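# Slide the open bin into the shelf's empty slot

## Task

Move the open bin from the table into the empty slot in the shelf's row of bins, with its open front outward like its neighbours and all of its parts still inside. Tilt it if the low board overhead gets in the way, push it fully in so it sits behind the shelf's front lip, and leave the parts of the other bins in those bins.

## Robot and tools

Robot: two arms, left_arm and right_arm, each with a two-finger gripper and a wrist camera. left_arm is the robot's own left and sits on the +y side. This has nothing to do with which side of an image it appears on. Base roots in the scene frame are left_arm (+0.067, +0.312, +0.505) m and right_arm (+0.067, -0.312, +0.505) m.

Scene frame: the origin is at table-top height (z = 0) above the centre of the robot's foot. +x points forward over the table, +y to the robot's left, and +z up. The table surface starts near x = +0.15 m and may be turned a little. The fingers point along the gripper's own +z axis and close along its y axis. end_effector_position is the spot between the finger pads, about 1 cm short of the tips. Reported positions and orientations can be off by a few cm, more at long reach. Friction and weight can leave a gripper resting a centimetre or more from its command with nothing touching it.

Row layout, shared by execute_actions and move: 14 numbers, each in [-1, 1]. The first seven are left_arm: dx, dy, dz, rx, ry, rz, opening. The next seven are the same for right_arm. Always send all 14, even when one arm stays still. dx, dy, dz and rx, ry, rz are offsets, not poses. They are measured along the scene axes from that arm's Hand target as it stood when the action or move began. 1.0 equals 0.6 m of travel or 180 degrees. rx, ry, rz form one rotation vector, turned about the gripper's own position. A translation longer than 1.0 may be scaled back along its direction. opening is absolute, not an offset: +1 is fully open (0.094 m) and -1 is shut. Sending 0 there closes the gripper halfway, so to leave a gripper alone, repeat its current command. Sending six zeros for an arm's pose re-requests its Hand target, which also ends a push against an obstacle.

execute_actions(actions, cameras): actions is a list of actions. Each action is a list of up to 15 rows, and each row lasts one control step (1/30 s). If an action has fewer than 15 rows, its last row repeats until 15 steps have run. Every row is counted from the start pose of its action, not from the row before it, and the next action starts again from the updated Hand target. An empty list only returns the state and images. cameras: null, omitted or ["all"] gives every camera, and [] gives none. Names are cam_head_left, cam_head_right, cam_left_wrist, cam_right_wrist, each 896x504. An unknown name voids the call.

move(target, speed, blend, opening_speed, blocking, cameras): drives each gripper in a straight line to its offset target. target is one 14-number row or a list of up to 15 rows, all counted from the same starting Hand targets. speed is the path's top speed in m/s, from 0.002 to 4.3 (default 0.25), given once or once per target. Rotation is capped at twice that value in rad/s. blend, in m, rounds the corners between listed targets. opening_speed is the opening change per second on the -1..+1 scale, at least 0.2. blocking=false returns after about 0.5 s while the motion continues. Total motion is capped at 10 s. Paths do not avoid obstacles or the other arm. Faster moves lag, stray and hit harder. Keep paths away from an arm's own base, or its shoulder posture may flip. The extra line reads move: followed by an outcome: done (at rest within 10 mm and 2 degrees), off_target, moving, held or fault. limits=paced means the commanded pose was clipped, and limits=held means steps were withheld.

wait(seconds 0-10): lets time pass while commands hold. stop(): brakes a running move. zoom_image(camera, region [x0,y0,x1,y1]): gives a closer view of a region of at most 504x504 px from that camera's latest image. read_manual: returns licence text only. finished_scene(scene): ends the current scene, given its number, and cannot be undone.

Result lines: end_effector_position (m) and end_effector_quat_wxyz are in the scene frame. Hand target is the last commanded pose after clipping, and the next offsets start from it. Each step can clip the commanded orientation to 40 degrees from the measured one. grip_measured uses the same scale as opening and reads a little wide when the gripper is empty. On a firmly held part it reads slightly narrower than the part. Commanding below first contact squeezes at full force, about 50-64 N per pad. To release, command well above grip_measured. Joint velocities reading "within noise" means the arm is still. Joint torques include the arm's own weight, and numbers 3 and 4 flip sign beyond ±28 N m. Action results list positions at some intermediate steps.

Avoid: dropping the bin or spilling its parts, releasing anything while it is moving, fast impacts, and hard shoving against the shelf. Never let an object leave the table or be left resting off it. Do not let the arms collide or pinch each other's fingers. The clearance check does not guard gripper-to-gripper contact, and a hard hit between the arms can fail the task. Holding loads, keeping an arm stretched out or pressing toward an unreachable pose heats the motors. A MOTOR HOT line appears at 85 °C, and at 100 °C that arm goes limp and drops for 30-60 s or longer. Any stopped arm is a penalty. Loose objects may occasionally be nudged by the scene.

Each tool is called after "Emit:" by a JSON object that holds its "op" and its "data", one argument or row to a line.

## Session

Emit:
{"op": "execute_actions", "data": {
  "actions": []
}}

Scene clock: 0.00 s.
left_arm: end_effector_position=(+0.8157, +0.8454, +0.1625) grip_measured=+1.000 end_effector_quat_wxyz=(-0.580, +0.387, -0.716, -0.034) | right_arm: end_effector_position=(+0.5041, -0.2380, +0.1327) grip_measured=+1.000 end_effector_quat_wxyz=(+0.133, +0.191, +0.955, -0.185)
Joint positions: left_arm=[-1.317 1.909 1.833 0.76 0.065 -0.643 0.094] | right_arm=[-0.868 1.771 0.827 0.607 0.983 0.15 0.094]
Joint velocities: within noise
Joint torques (N m): no reading
Heat: left arm: hottest waist 27 °C; right arm: hottest waist 28 °C.
Hand target: left_arm +0.8250, +0.8488, +0.1758; +0.591, -0.381, +0.710, +0.034 | right_arm +0.5024, -0.2381, +0.1331; +0.132, +0.190, +0.955, -0.185
Tool commands: left_gripper/opening=+1.0 right_gripper/opening=+1.0

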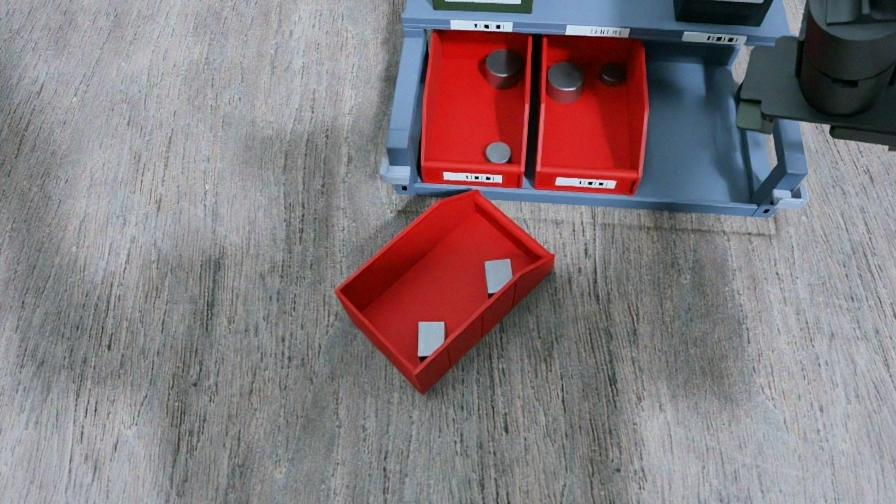

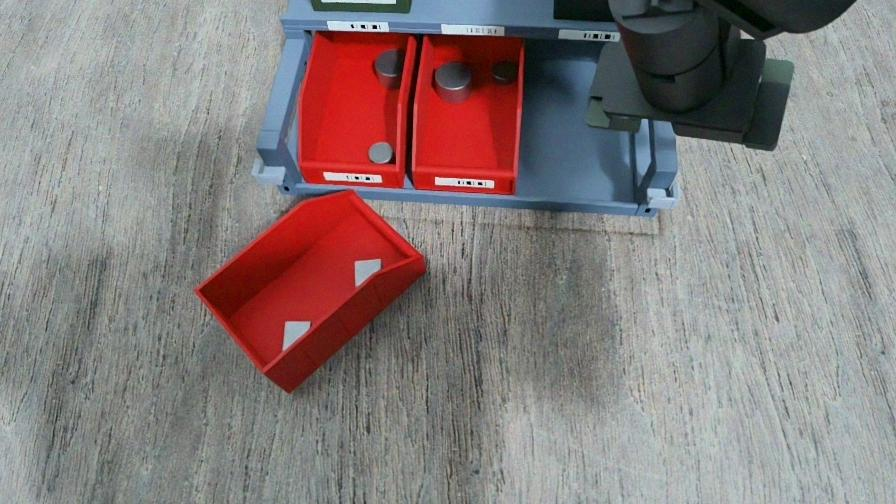

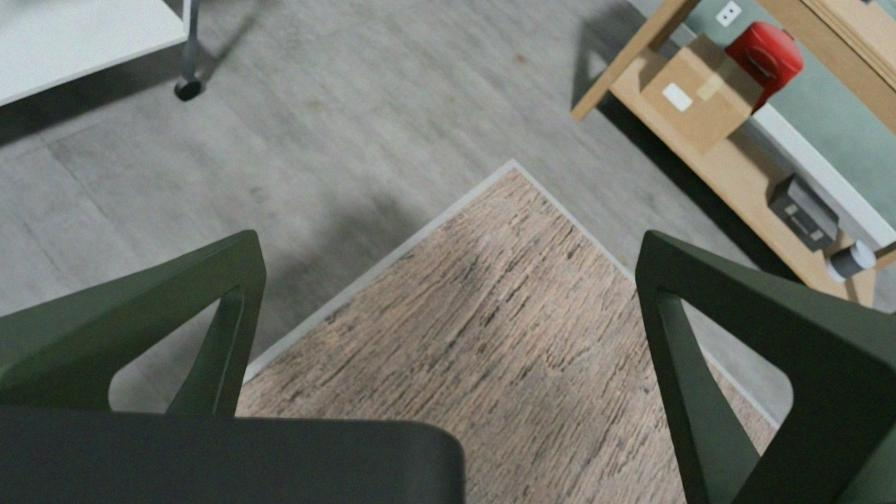

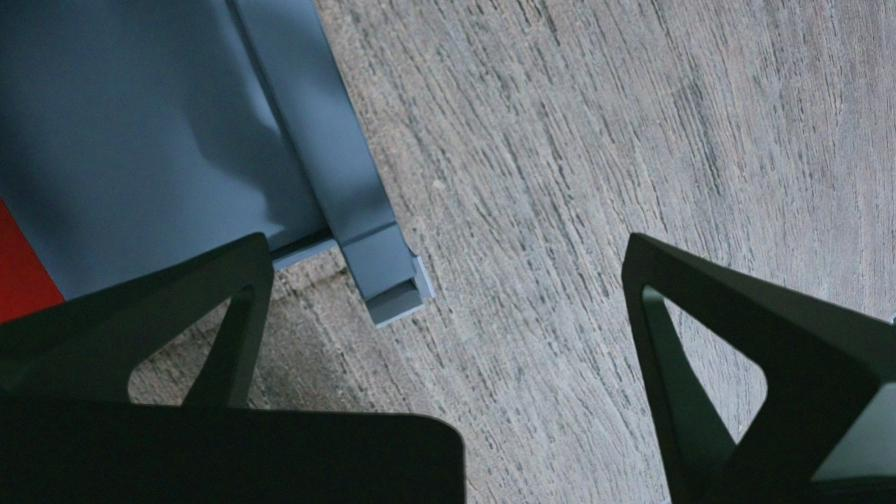

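Emit:
{"op": "zoom_image", "data": {
  "camera": "cam_head_left",
  "region": [325, 180, 565, 400]
}}

Emit:
{"op": "zoom_image", "data": {
  "camera": "cam_head_right",
  "region": [190, 180, 430, 400]
}}

Emit:
{"op": "zoom_image", "data": {
  "camera": "cam_head_left",
  "region": [370, 10, 610, 220]
}}

Emit:
{"op": "zoom_image", "data": {
  "camera": "cam_head_right",
  "region": [250, 10, 490, 220]
}}

Scaled by 2.100 from the camera's 896x504 image, which has a finer 1280x720 frame.

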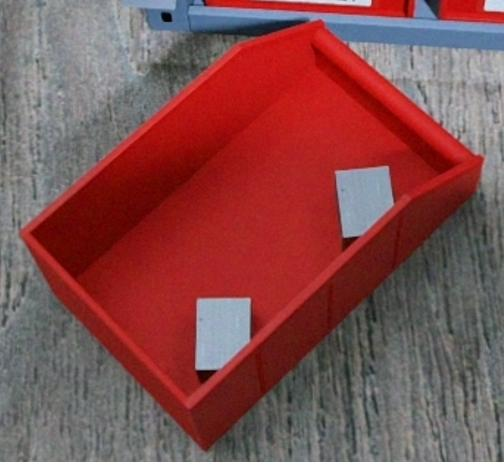

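Scaled by 2.100 from the camera's 896x504 image, which has a finer 1280x720 frame.

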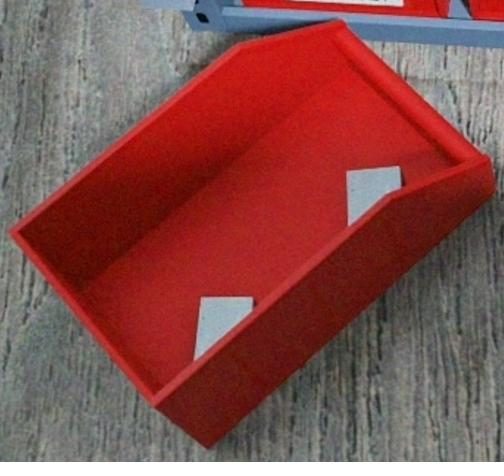

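Scaled by 2.100 from the camera's 896x504 image, which has a finer 1280x720 frame.

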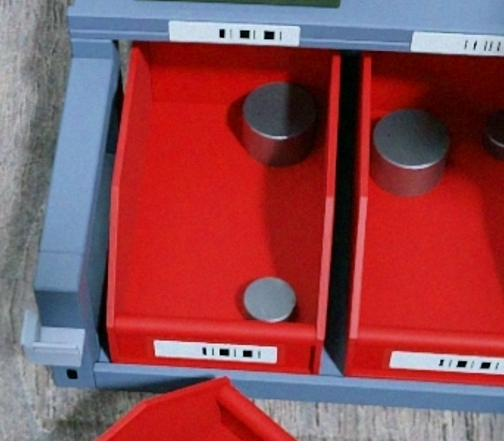

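Scaled by 2.100 from the camera's 896x504 image, which has a finer 1280x720 frame.

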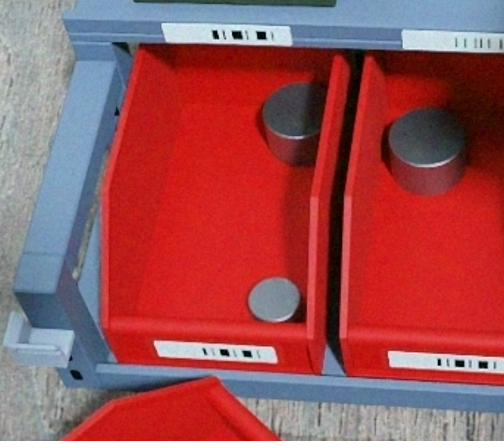

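Emit:
{"op": "move", "data": {
  "target": [
    [0,0,0,0,0,0,1, 0,0,0.195,0,0,0,-0.3],
    [0,0,0,0,0,0,1, -0.0623,0.4468,0.1115,0.082,0.1312,0.3682,-0.3]
  ],
  "speed": [0.25,0.35],
  "blend": [0.03,0]
}}

Scene clock: 64.20 s.
left_arm: end_effector_position=(+0.8157, +0.8454, +0.1625) grip_measured=+1.000 end_effector_quat_wxyz=(-0.580, +0.387, -0.716, -0.034) | right_arm: end_effector_position=(+0.4668, +0.0192, +0.1954) grip_measured=-0.297 end_effector_quat_wxyz=(-0.002, -0.369, +0.930, -0.007)
Joint positions: left_arm=[-1.317 1.909 1.833 0.76 0.065 -0.643 0.094] | right_arm=[-0.47 1.925 1.116 -0.129 0.879 -0.369 0.033]
Joint velocities: within noise
Joint torques (N m): left_arm=[3.55 -22.89 6.31 2.1 0 0.06] | right_arm=[16.32 -13.04 1.32 0.03 -0.16 -0.14]
Heat: left arm: hottest shoulder 35 °C; right arm: hottest waist 29 °C.
Hand target: left_arm +0.8250, +0.8488, +0.1758; +0.591, -0.381, +0.710, +0.034 | right_arm +0.4649, +0.0300, +0.2000; +0.000, -0.383, +0.924, +0.000
Off the commanded pose: left_arm 0.017 m, 2 deg | right_arm 0.012 m, 2 deg.
move: off_target (left_arm, right_arm)

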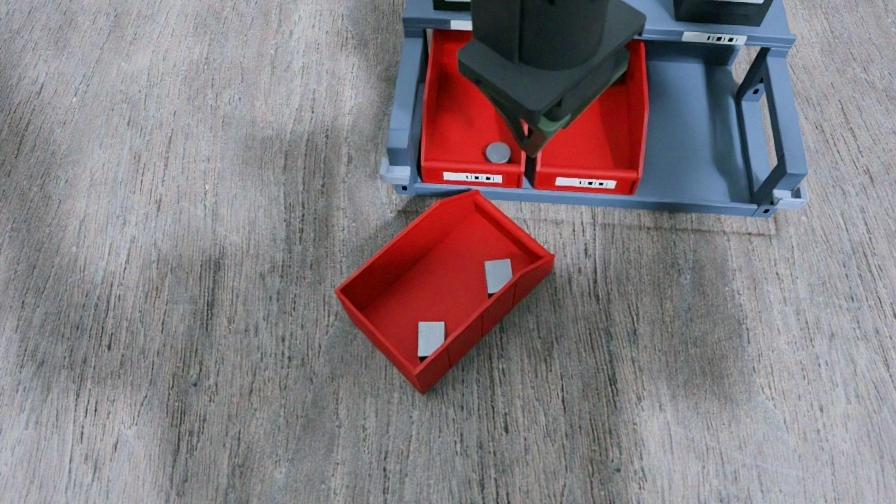

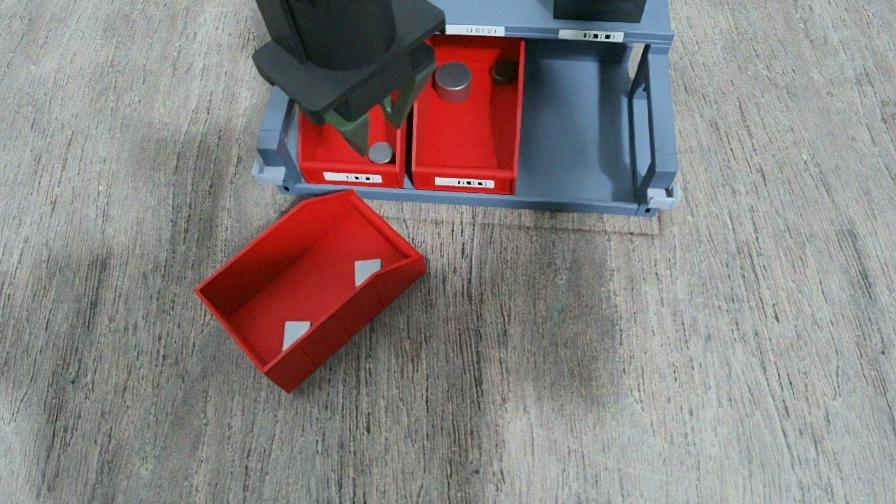

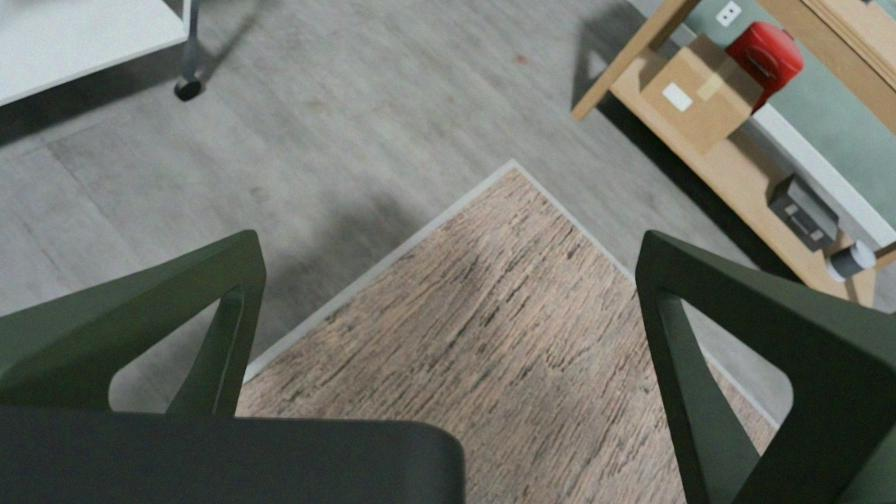

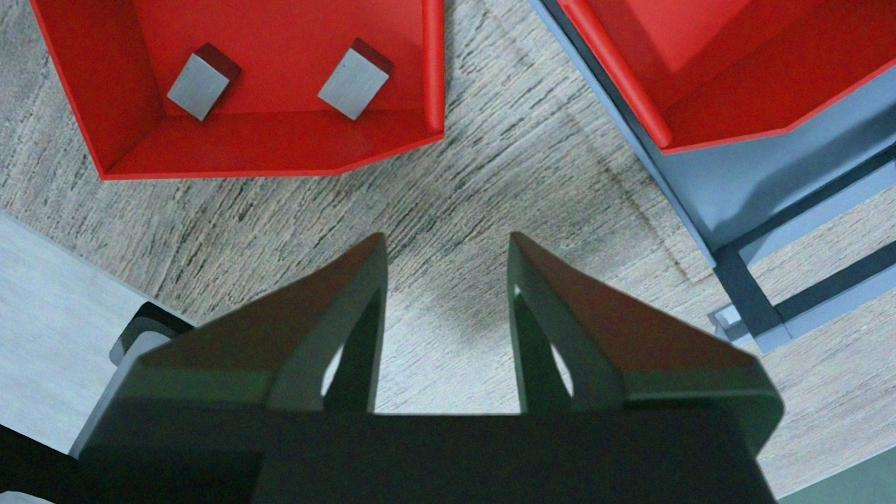

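Emit:
{"op": "move", "data": {
  "target": [
    [-0.3,-0.28,0.1,0,0,0,1, 0.005,0.02,-0.1,0,0,0,-0.25],
    [-0.625,-0.583,0.2,0,0,0,1, 0.005,0.02,-0.22,0,0,0,-0.25]
  ],
  "speed": [0.3,0.2],
  "cameras": ["cam_head_left","cam_right_wrist"]
}}

Scene clock: 77.00 s.
left_arm: end_effector_position=(+0.4525, +0.5048, +0.2867) grip_measured=+1.000 end_effector_quat_wxyz=(-0.450, +0.435, -0.779, -0.037) | right_arm: end_effector_position=(+0.4678, +0.0487, +0.0788) grip_measured=-0.253 end_effector_quat_wxyz=(+0.003, -0.382, +0.924, +0.004)
Joint positions: left_arm=[-1.585 1.429 0.257 1.557 -0.155 -0.527 0.094] | right_arm=[-0.595 2.181 1.315 0.047 0.777 -0.551 0.035]
Joint velocities: within noise
Joint torques (N m): left_arm=[-1.38 -11.58 -5.61 2.47 -0.1 0.2] | right_arm=[14.68 -13.8 0.17 0.76 -0.21 -0.15]
Heat: left arm: hottest shoulder 35 °C; right arm: hottest waist 30 °C.
Hand target: left_arm +0.4500, +0.4989, +0.2957; +0.591, -0.381, +0.710, +0.034 | right_arm +0.4677, +0.0419, +0.0679; +0.000, -0.383, +0.924, +0.000
Off the commanded pose: left_arm 0.011 m, 19 deg | right_arm 0.013 m, 1 deg.
joint sent to its limit (left arm) — joint 4 (wrist pitch), upper limit. The joint targets are off in orientation, not in position.
move: off_target (left_arm, right_arm)
Images, in order (width x height): cam_head_left 896x504, cam_right_wrist 896x504.

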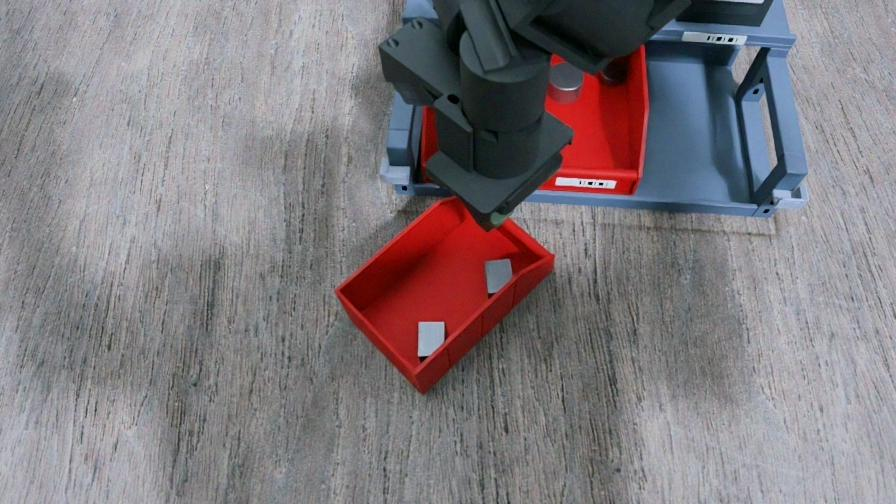

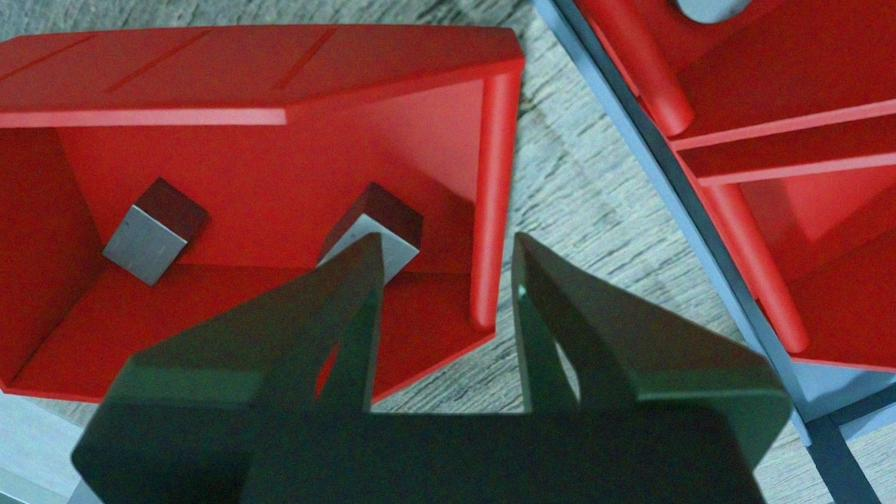

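Emit:
{"op": "move", "data": {
  "target": [
    [0,0,0,0,0,0,1, 0.0052,-0.018,0,0,0,0,-0.4],
    [0,0,0,0,0,0,1, 0.0052,-0.018,-0.038,0,0,0,-0.4]
  ],
  "speed": [0.08,0.08],
  "cameras": ["cam_right_wrist"]
}}

Scene clock: 87.87 s.
left_arm: end_effector_position=(+0.4526, +0.5047, +0.2868) grip_measured=+1.000 end_effector_quat_wxyz=(-0.451, +0.435, -0.779, -0.038) | right_arm: end_effector_position=(+0.4707, +0.0372, +0.0549) grip_measured=-0.397 end_effector_quat_wxyz=(+0.002, -0.382, +0.924, +0.004)
Joint positions: left_arm=[-1.586 1.429 0.257 1.557 -0.156 -0.525 0.094] | right_arm=[-0.637 2.204 1.335 0.076 0.749 -0.59 0.028]
Joint velocities: within noise
Joint torques (N m): left_arm=[-1.38 -11.63 -5.59 2.45 -0.07 0.19] | right_arm=[14.51 -13.92 0.02 0.8 -0.2 -0.15]
Heat: left arm: hottest shoulder 34 °C; right arm: hottest waist 30 °C.
Hand target: left_arm +0.4501, +0.4989, +0.2958; +0.591, -0.381, +0.710, +0.034 | right_arm +0.4707, +0.0311, +0.0450; +0.000, -0.383, +0.924, +0.000
Off the commanded pose: left_arm 0.011 m, 19 deg | right_arm 0.012 m, 1 deg.
joint sent to its limit (left arm) — joint 4 (wrist pitch), upper limit. The joint targets are off in orientation, not in position.
move: off_target (left_arm, right_arm)
Images, in order (width x height): cam_right_wrist 896x504.

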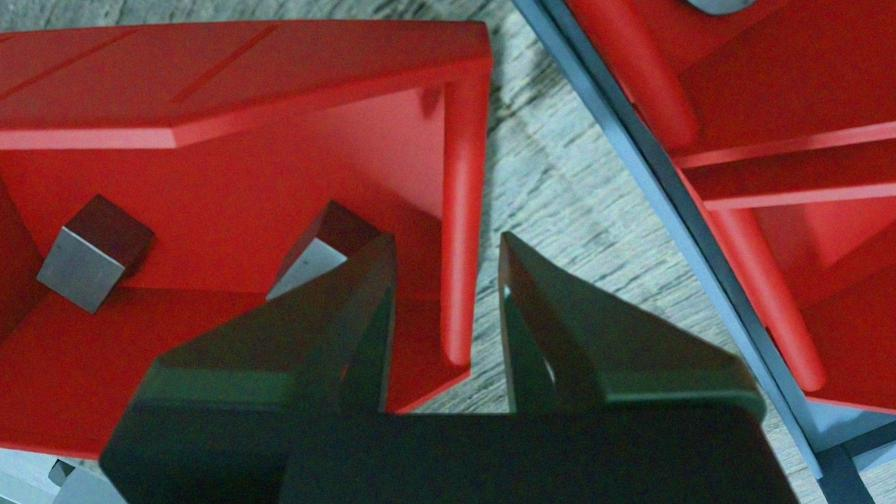

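Emit:
{"op": "move", "data": {
  "target": [
    [0,0,0,0,0,0,1, 0.004,-0.004,-0.01,0,0,-0.006,-0.4],
    [0,0,0,0,0,0,1, 0.004,-0.004,-0.057,0,0,-0.006,-0.4]
  ],
  "speed": [0.08,0.06],
  "cameras": ["cam_right_wrist"]
}}

Scene clock: 96.10 s.
left_arm: end_effector_position=(+0.4526, +0.5047, +0.2868) grip_measured=+1.000 end_effector_quat_wxyz=(-0.451, +0.435, -0.779, -0.038) | right_arm: end_effector_position=(+0.4732, +0.0361, +0.0210) grip_measured=-0.397 end_effector_quat_wxyz=(+0.002, -0.374, +0.928, +0.004)
Joint positions: left_arm=[-1.586 1.429 0.257 1.557 -0.156 -0.525 0.094] | right_arm=[-0.677 2.266 1.402 0.096 0.72 -0.609 0.028]
Joint velocities: within noise
Joint torques (N m): left_arm=[-1.38 -11.58 -5.59 2.45 -0.07 0.19] | right_arm=[14.56 -13.92 -0.12 0.85 -0.2 -0.16]
Heat: left arm: hottest shoulder 33 °C; right arm: hottest waist 30 °C.
Hand target: left_arm +0.4501, +0.4989, +0.2958; +0.591, -0.381, +0.710, +0.034 | right_arm +0.4733, +0.0287, +0.0109; +0.000, -0.374, +0.927, +0.000
Off the commanded pose: left_arm 0.011 m, 19 deg | right_arm 0.013 m, 1 deg.
joint sent to its limit (left arm) — joint 4 (wrist pitch), upper limit. The joint targets are off in orientation, not in position.
move: off_target (left_arm, right_arm)
Images, in order (width x height): cam_right_wrist 896x504.

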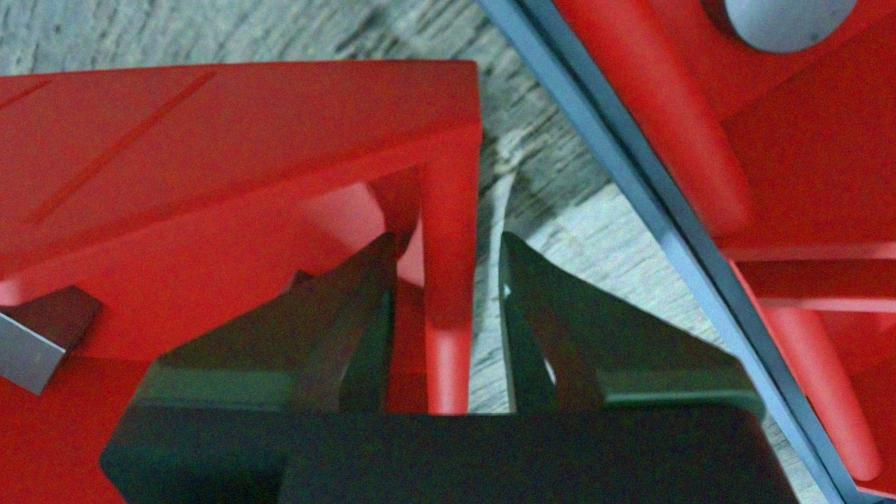

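Emit:
{"op": "move", "data": {
  "target": [0,0,0,0,0,0,1, 0,0,0,0,0,0,-1],
  "speed": 0.08,
  "opening_speed": 0.6,
  "cameras": ["cam_right_wrist"]
}}

Scene clock: 101.57 s.
left_arm: end_effector_position=(+0.4526, +0.5047, +0.2868) grip_measured=+1.000 end_effector_quat_wxyz=(-0.451, +0.435, -0.779, -0.038) | right_arm: end_effector_position=(+0.4733, +0.0362, +0.0210) grip_measured=-0.809 end_effector_quat_wxyz=(+0.002, -0.374, +0.927, +0.004)
Joint positions: left_arm=[-1.586 1.429 0.257 1.557 -0.156 -0.525 0.094] | right_arm=[-0.677 2.266 1.402 0.096 0.719 -0.611 0.009]
Joint velocities: within noise
Joint torques (N m): left_arm=[-1.44 -11.52 -5.59 2.47 -0.07 0.19] | right_arm=[14.45 -14.1 -0.13 0.83 -0.18 -0.16]
Heat: left arm: hottest shoulder 33 °C; right arm: hottest waist 31 °C.
Hand target: left_arm +0.4501, +0.4989, +0.2958; +0.591, -0.381, +0.710, +0.034 | right_arm +0.4733, +0.0287, +0.0109; +0.000, -0.374, +0.927, +0.000
Off the commanded pose: left_arm 0.011 m, 19 deg | right_arm 0.013 m, 1 deg.
joint sent to its limit (left arm) — joint 4 (wrist pitch), upper limit. The joint targets are off in orientation, not in position.
move: off_target (left_arm, right_arm)
Images, in order (width x height): cam_right_wrist 896x504.

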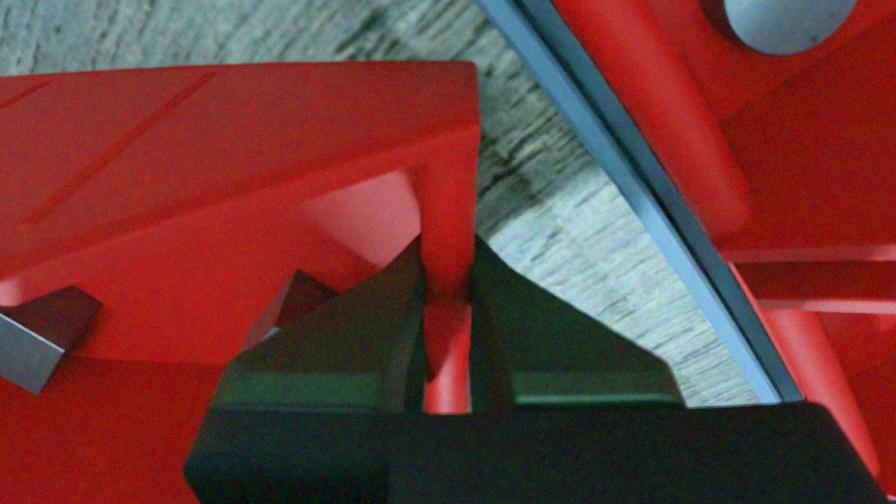

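Emit:
{"op": "move", "data": {
  "target": [
    [0,0,0,0,0,0,1, 0,0,0.14,0,0,0,-1],
    [0,0,0,0,0,0,1, -0.239,-0.081,0.14,0,0,-0.167,-1],
    [0,0,0,0,0,0,1, -0.289,-0.256,0.1485,0,0,-0.777,-1]
  ],
  "speed": [0.1,0.2,0.25],
  "blend": [0.01,0.02,0]
}}

Scene clock: 116.40 s.
left_arm: end_effector_position=(+0.4526, +0.5047, +0.2868) grip_measured=+1.000 end_effector_quat_wxyz=(-0.451, +0.435, -0.779, -0.038) | right_arm: end_effector_position=(+0.3067, -0.1156, +0.0896) grip_measured=-0.809 end_effector_quat_wxyz=(+0.002, +0.738, +0.675, +0.001)
Joint positions: left_arm=[-1.586 1.429 0.257 1.557 -0.156 -0.525 0.094] | right_arm=[-0.791 2.122 0.708 0.712 0.645 1.716 0.009]
Joint velocities: within noise
Joint torques (N m): left_arm=[-1.44 -11.58 -5.6 2.45 -0.07 0.19] | right_arm=[9.76 -12.1 -7.49 1.03 -0.07 0.15]
Heat: left arm: hottest shoulder 32 °C; right arm: hottest waist 31 °C.
Hand target: left_arm +0.4501, +0.4989, +0.2958; +0.591, -0.381, +0.710, +0.034 | right_arm +0.2999, -0.1250, +0.1000; +0.000, +0.743, +0.670, +0.000
Off the commanded pose: left_arm 0.011 m, 19 deg | right_arm 0.016 m, 1 deg.
joint sent to its limit (left arm) — joint 4 (wrist pitch), upper limit. The joint targets are off in orientation, not in position.
move: off_target (left_arm, right_arm)

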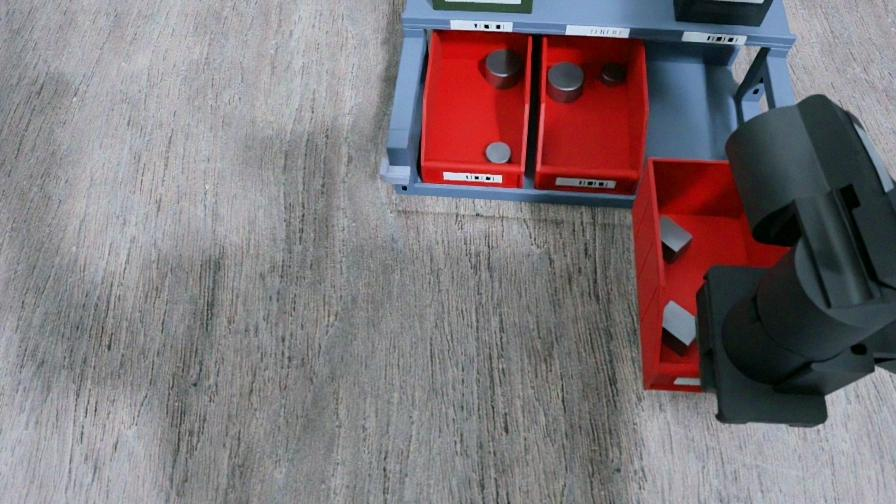

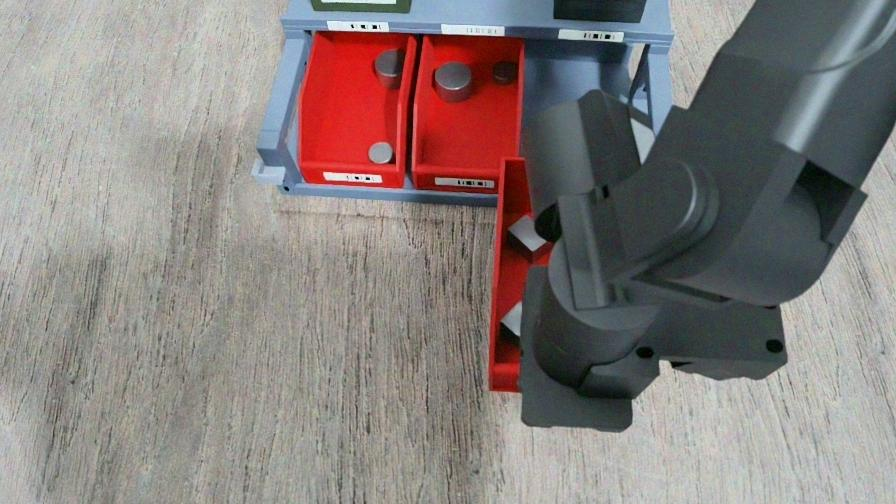

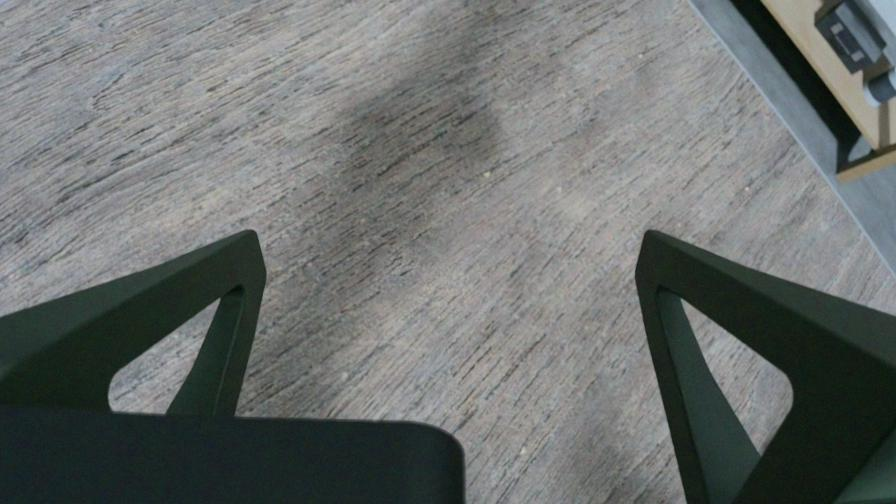

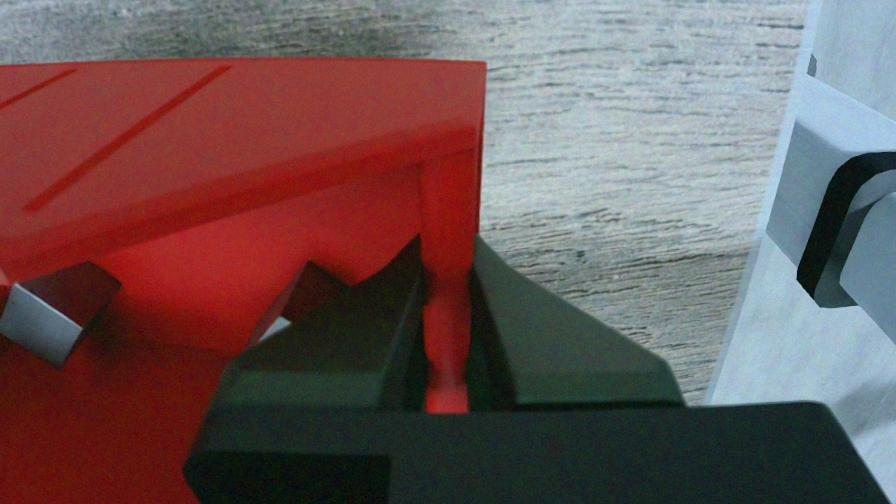

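Emit:
{"op": "zoom_image", "data": {
  "camera": "cam_head_left",
  "region": [600, 10, 810, 230]
}}

Emit:
{"op": "zoom_image", "data": {
  "camera": "cam_head_right",
  "region": [470, 10, 690, 230]
}}

Emit:
{"op": "zoom_image", "data": {
  "camera": "cam_head_left",
  "region": [600, 220, 810, 440]
}}

Emit:
{"op": "zoom_image", "data": {
  "camera": "cam_head_right",
  "region": [450, 220, 660, 440]
}}

Scaled by 2.291 from the camera's 896x504 image, which has a finer 1280x720 frame.

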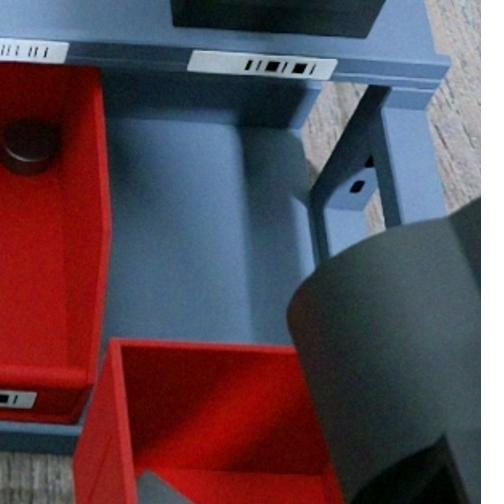

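Scaled by 2.291 from the camera's 896x504 image, which has a finer 1280x720 frame.

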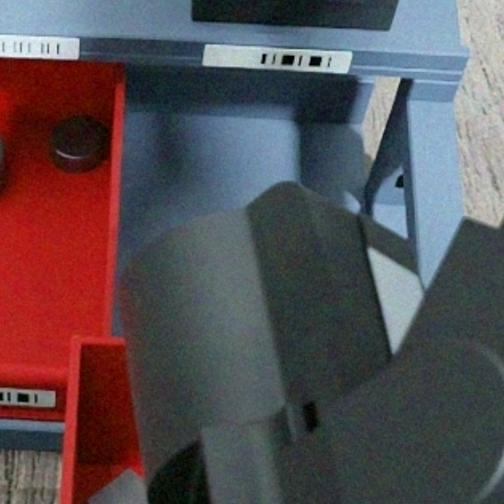

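Scaled by 2.291 from the camera's 896x504 image, which has a finer 1280x720 frame.

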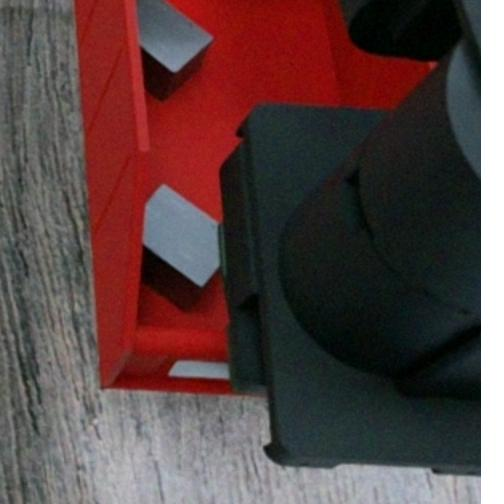

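Scaled by 2.291 from the camera's 896x504 image, which has a finer 1280x720 frame.

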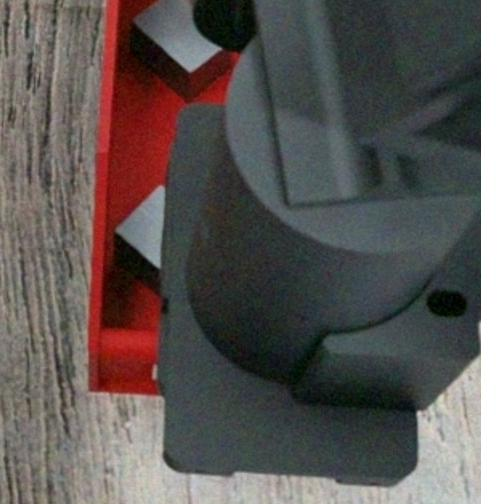

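Emit:
{"op": "move", "data": {
  "target": [0,0,0,0,0,0,1, 0.0685,-0.044,0.01,0.0024,0.0277,0,-1],
  "speed": 0.1
}}

Emit:
{"op": "zoom_image", "data": {
  "camera": "cam_head_left",
  "region": [610, 80, 820, 380]
}}

Emit:
{"op": "zoom_image", "data": {
  "camera": "cam_head_right",
  "region": [470, 80, 680, 380]
}}

Scene clock: 154.73 s.
left_arm: end_effector_position=(+0.4526, +0.5047, +0.2868) grip_measured=+1.000 end_effector_quat_wxyz=(-0.451, +0.435, -0.779, -0.038) | right_arm: end_effector_position=(+0.3403, -0.1482, +0.1025) grip_measured=-0.809 end_effector_quat_wxyz=(-0.032, +0.737, +0.675, -0.030)
Joint positions: left_arm=[-1.586 1.429 0.257 1.557 -0.156 -0.525 0.094] | right_arm=[-0.846 1.932 0.708 0.438 0.592 1.732 0.009]
Joint velocities: within noise
Joint torques (N m): left_arm=[-1.44 -11.52 -5.59 2.45 -0.07 0.19] | right_arm=[8.82 -12.98 -4.48 0.08 -0.07 0.15]
Heat: left arm: hottest shoulder 30 °C; right arm: hottest elbow 31 °C.
Hand target: left_arm +0.4501, +0.4989, +0.2958; +0.591, -0.381, +0.710, +0.034 | right_arm +0.3409, -0.1513, +0.1060; -0.032, +0.742, +0.669, -0.030
Off the commanded pose: left_arm 0.011 m, 19 deg | right_arm 0.005 m, 1 deg.
joint sent to its limit (left arm) — joint 4 (wrist pitch), upper limit. The joint targets are off in orientation, not in position.
move: off_target (left_arm)

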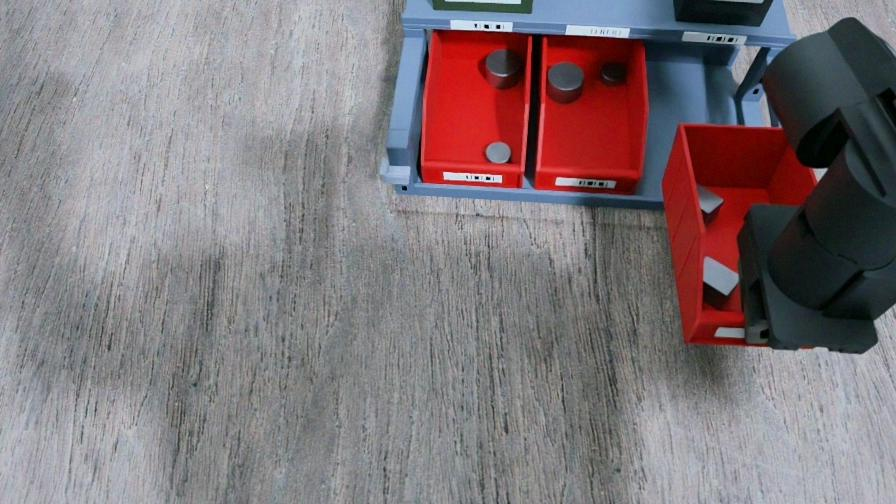

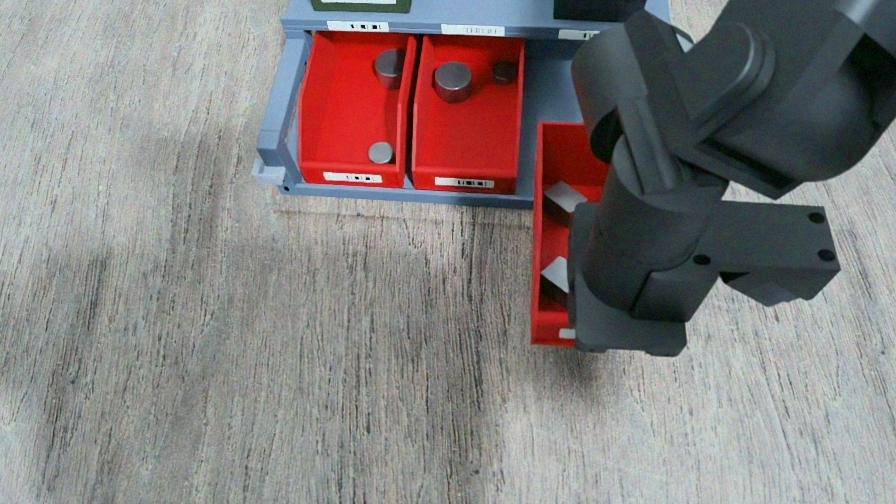

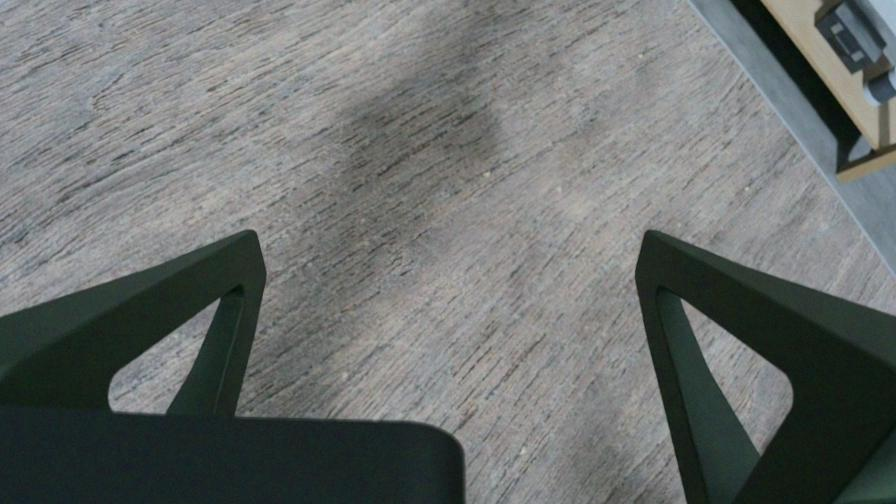

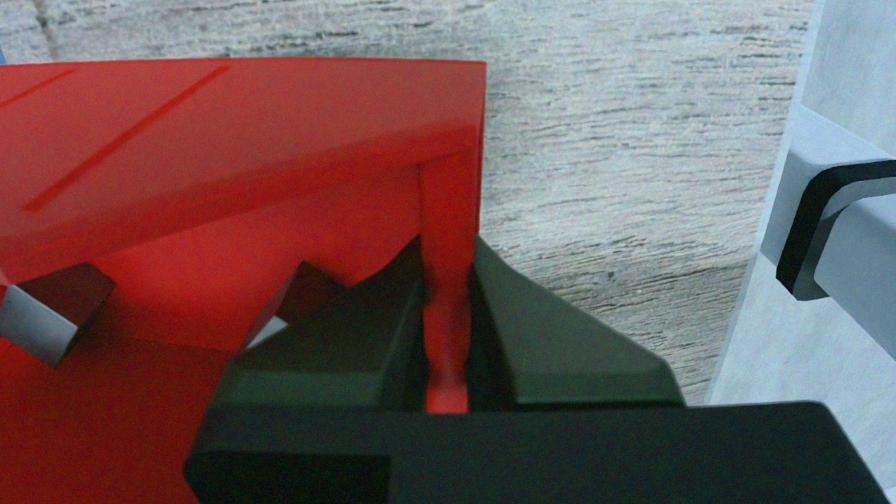

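Scaled by 1.680 from the camera's 896x504 image, which has a finer 1280x720 frame.

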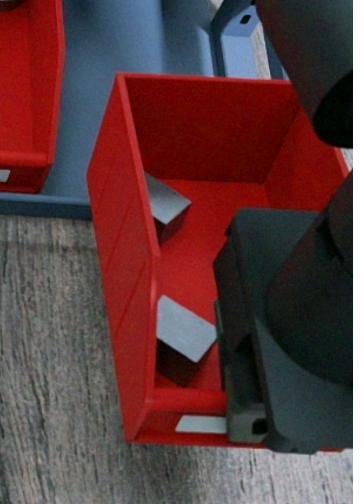

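Scaled by 1.680 from the camera's 896x504 image, which has a finer 1280x720 frame.

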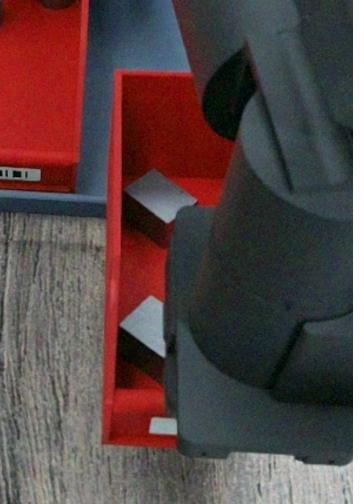

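Emit:
{"op": "move", "data": {
  "target": [
    [0,0,0,0,0,0,1, 0.0702,-0.0037,-0.02,0,0,0,-1],
    [0,0,0,0,0,0,1, 0.1377,-0.0095,-0.0533,0,0,0,-1],
    [0,0,0,0,0,0,1, 0.1877,-0.0137,-0.0617,0,0,0,-1]
  ],
  "speed": 0.07,
  "cameras": ["cam_head_left","cam_head_right","cam_right_wrist"]
}}

Emit:
{"op": "zoom_image", "data": {
  "camera": "cam_head_left",
  "region": [610, 20, 820, 270]
}}

Emit:
{"op": "zoom_image", "data": {
  "camera": "cam_head_right",
  "region": [480, 20, 690, 270]
}}

Scene clock: 172.60 s.
left_arm: end_effector_position=(+0.4526, +0.5047, +0.2868) grip_measured=+1.000 end_effector_quat_wxyz=(-0.451, +0.435, -0.779, -0.038) | right_arm: end_effector_position=(+0.4392, -0.1549, +0.0650) grip_measured=-0.809 end_effector_quat_wxyz=(-0.038, +0.742, +0.669, -0.038)
Joint positions: left_arm=[-1.586 1.429 0.257 1.557 -0.156 -0.525 0.094] | right_arm=[-0.904 1.889 0.965 0.139 0.55 1.713 0.009]
Joint velocities: within noise
Joint torques (N m): left_arm=[-1.38 -11.58 -5.6 2.44 -0.07 0.19] | right_arm=[9.35 -16.62 -1.73 0.08 -0.08 -0.15]
Heat: left arm: hottest shoulder 30 °C; right arm: hottest waist 30 °C.
Hand target: left_arm +0.4501, +0.4989, +0.2958; +0.591, -0.381, +0.710, +0.034 | right_arm +0.4537, -0.1595, +0.0691; -0.032, +0.742, +0.669, -0.030
Off the commanded pose: left_arm 0.011 m, 19 deg | right_arm 0.016 m, 1 deg.
joint sent to its limit (left arm) — joint 4 (wrist pitch), upper limit. The joint targets are off in orientation, not in position.
move: off_target (left_arm, right_arm)
Images, in order (width x height): cam_head_left 896x504, cam_head_right 896x504, cam_right_wrist 896x504.

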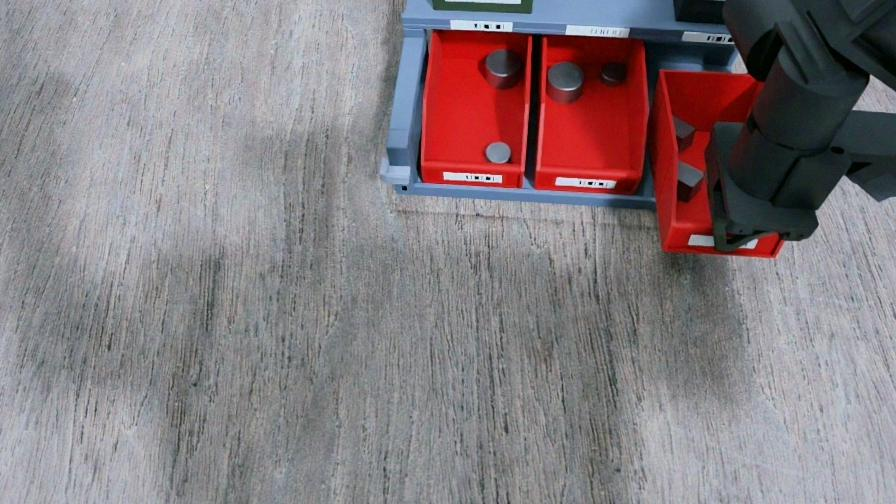

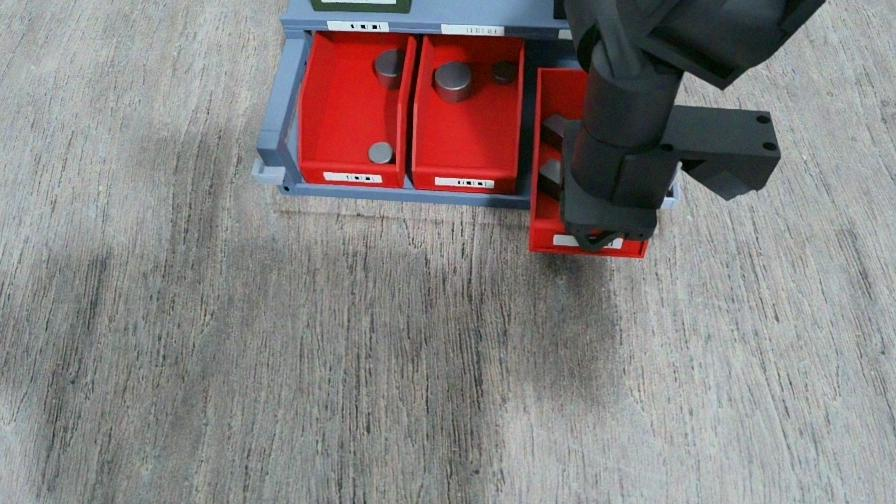

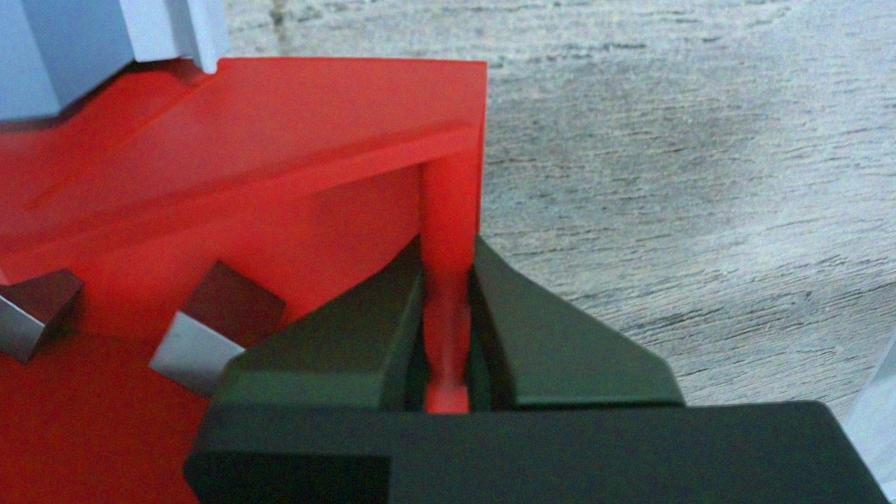

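Scaled by 2.016 from the camera's 896x504 image, which has a finer 1280x720 frame.

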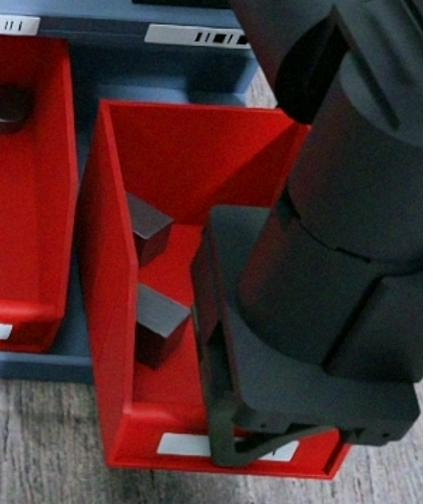

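Scaled by 2.016 from the camera's 896x504 image, which has a finer 1280x720 frame.

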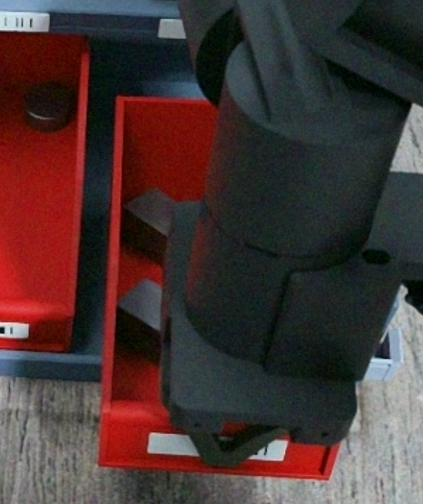

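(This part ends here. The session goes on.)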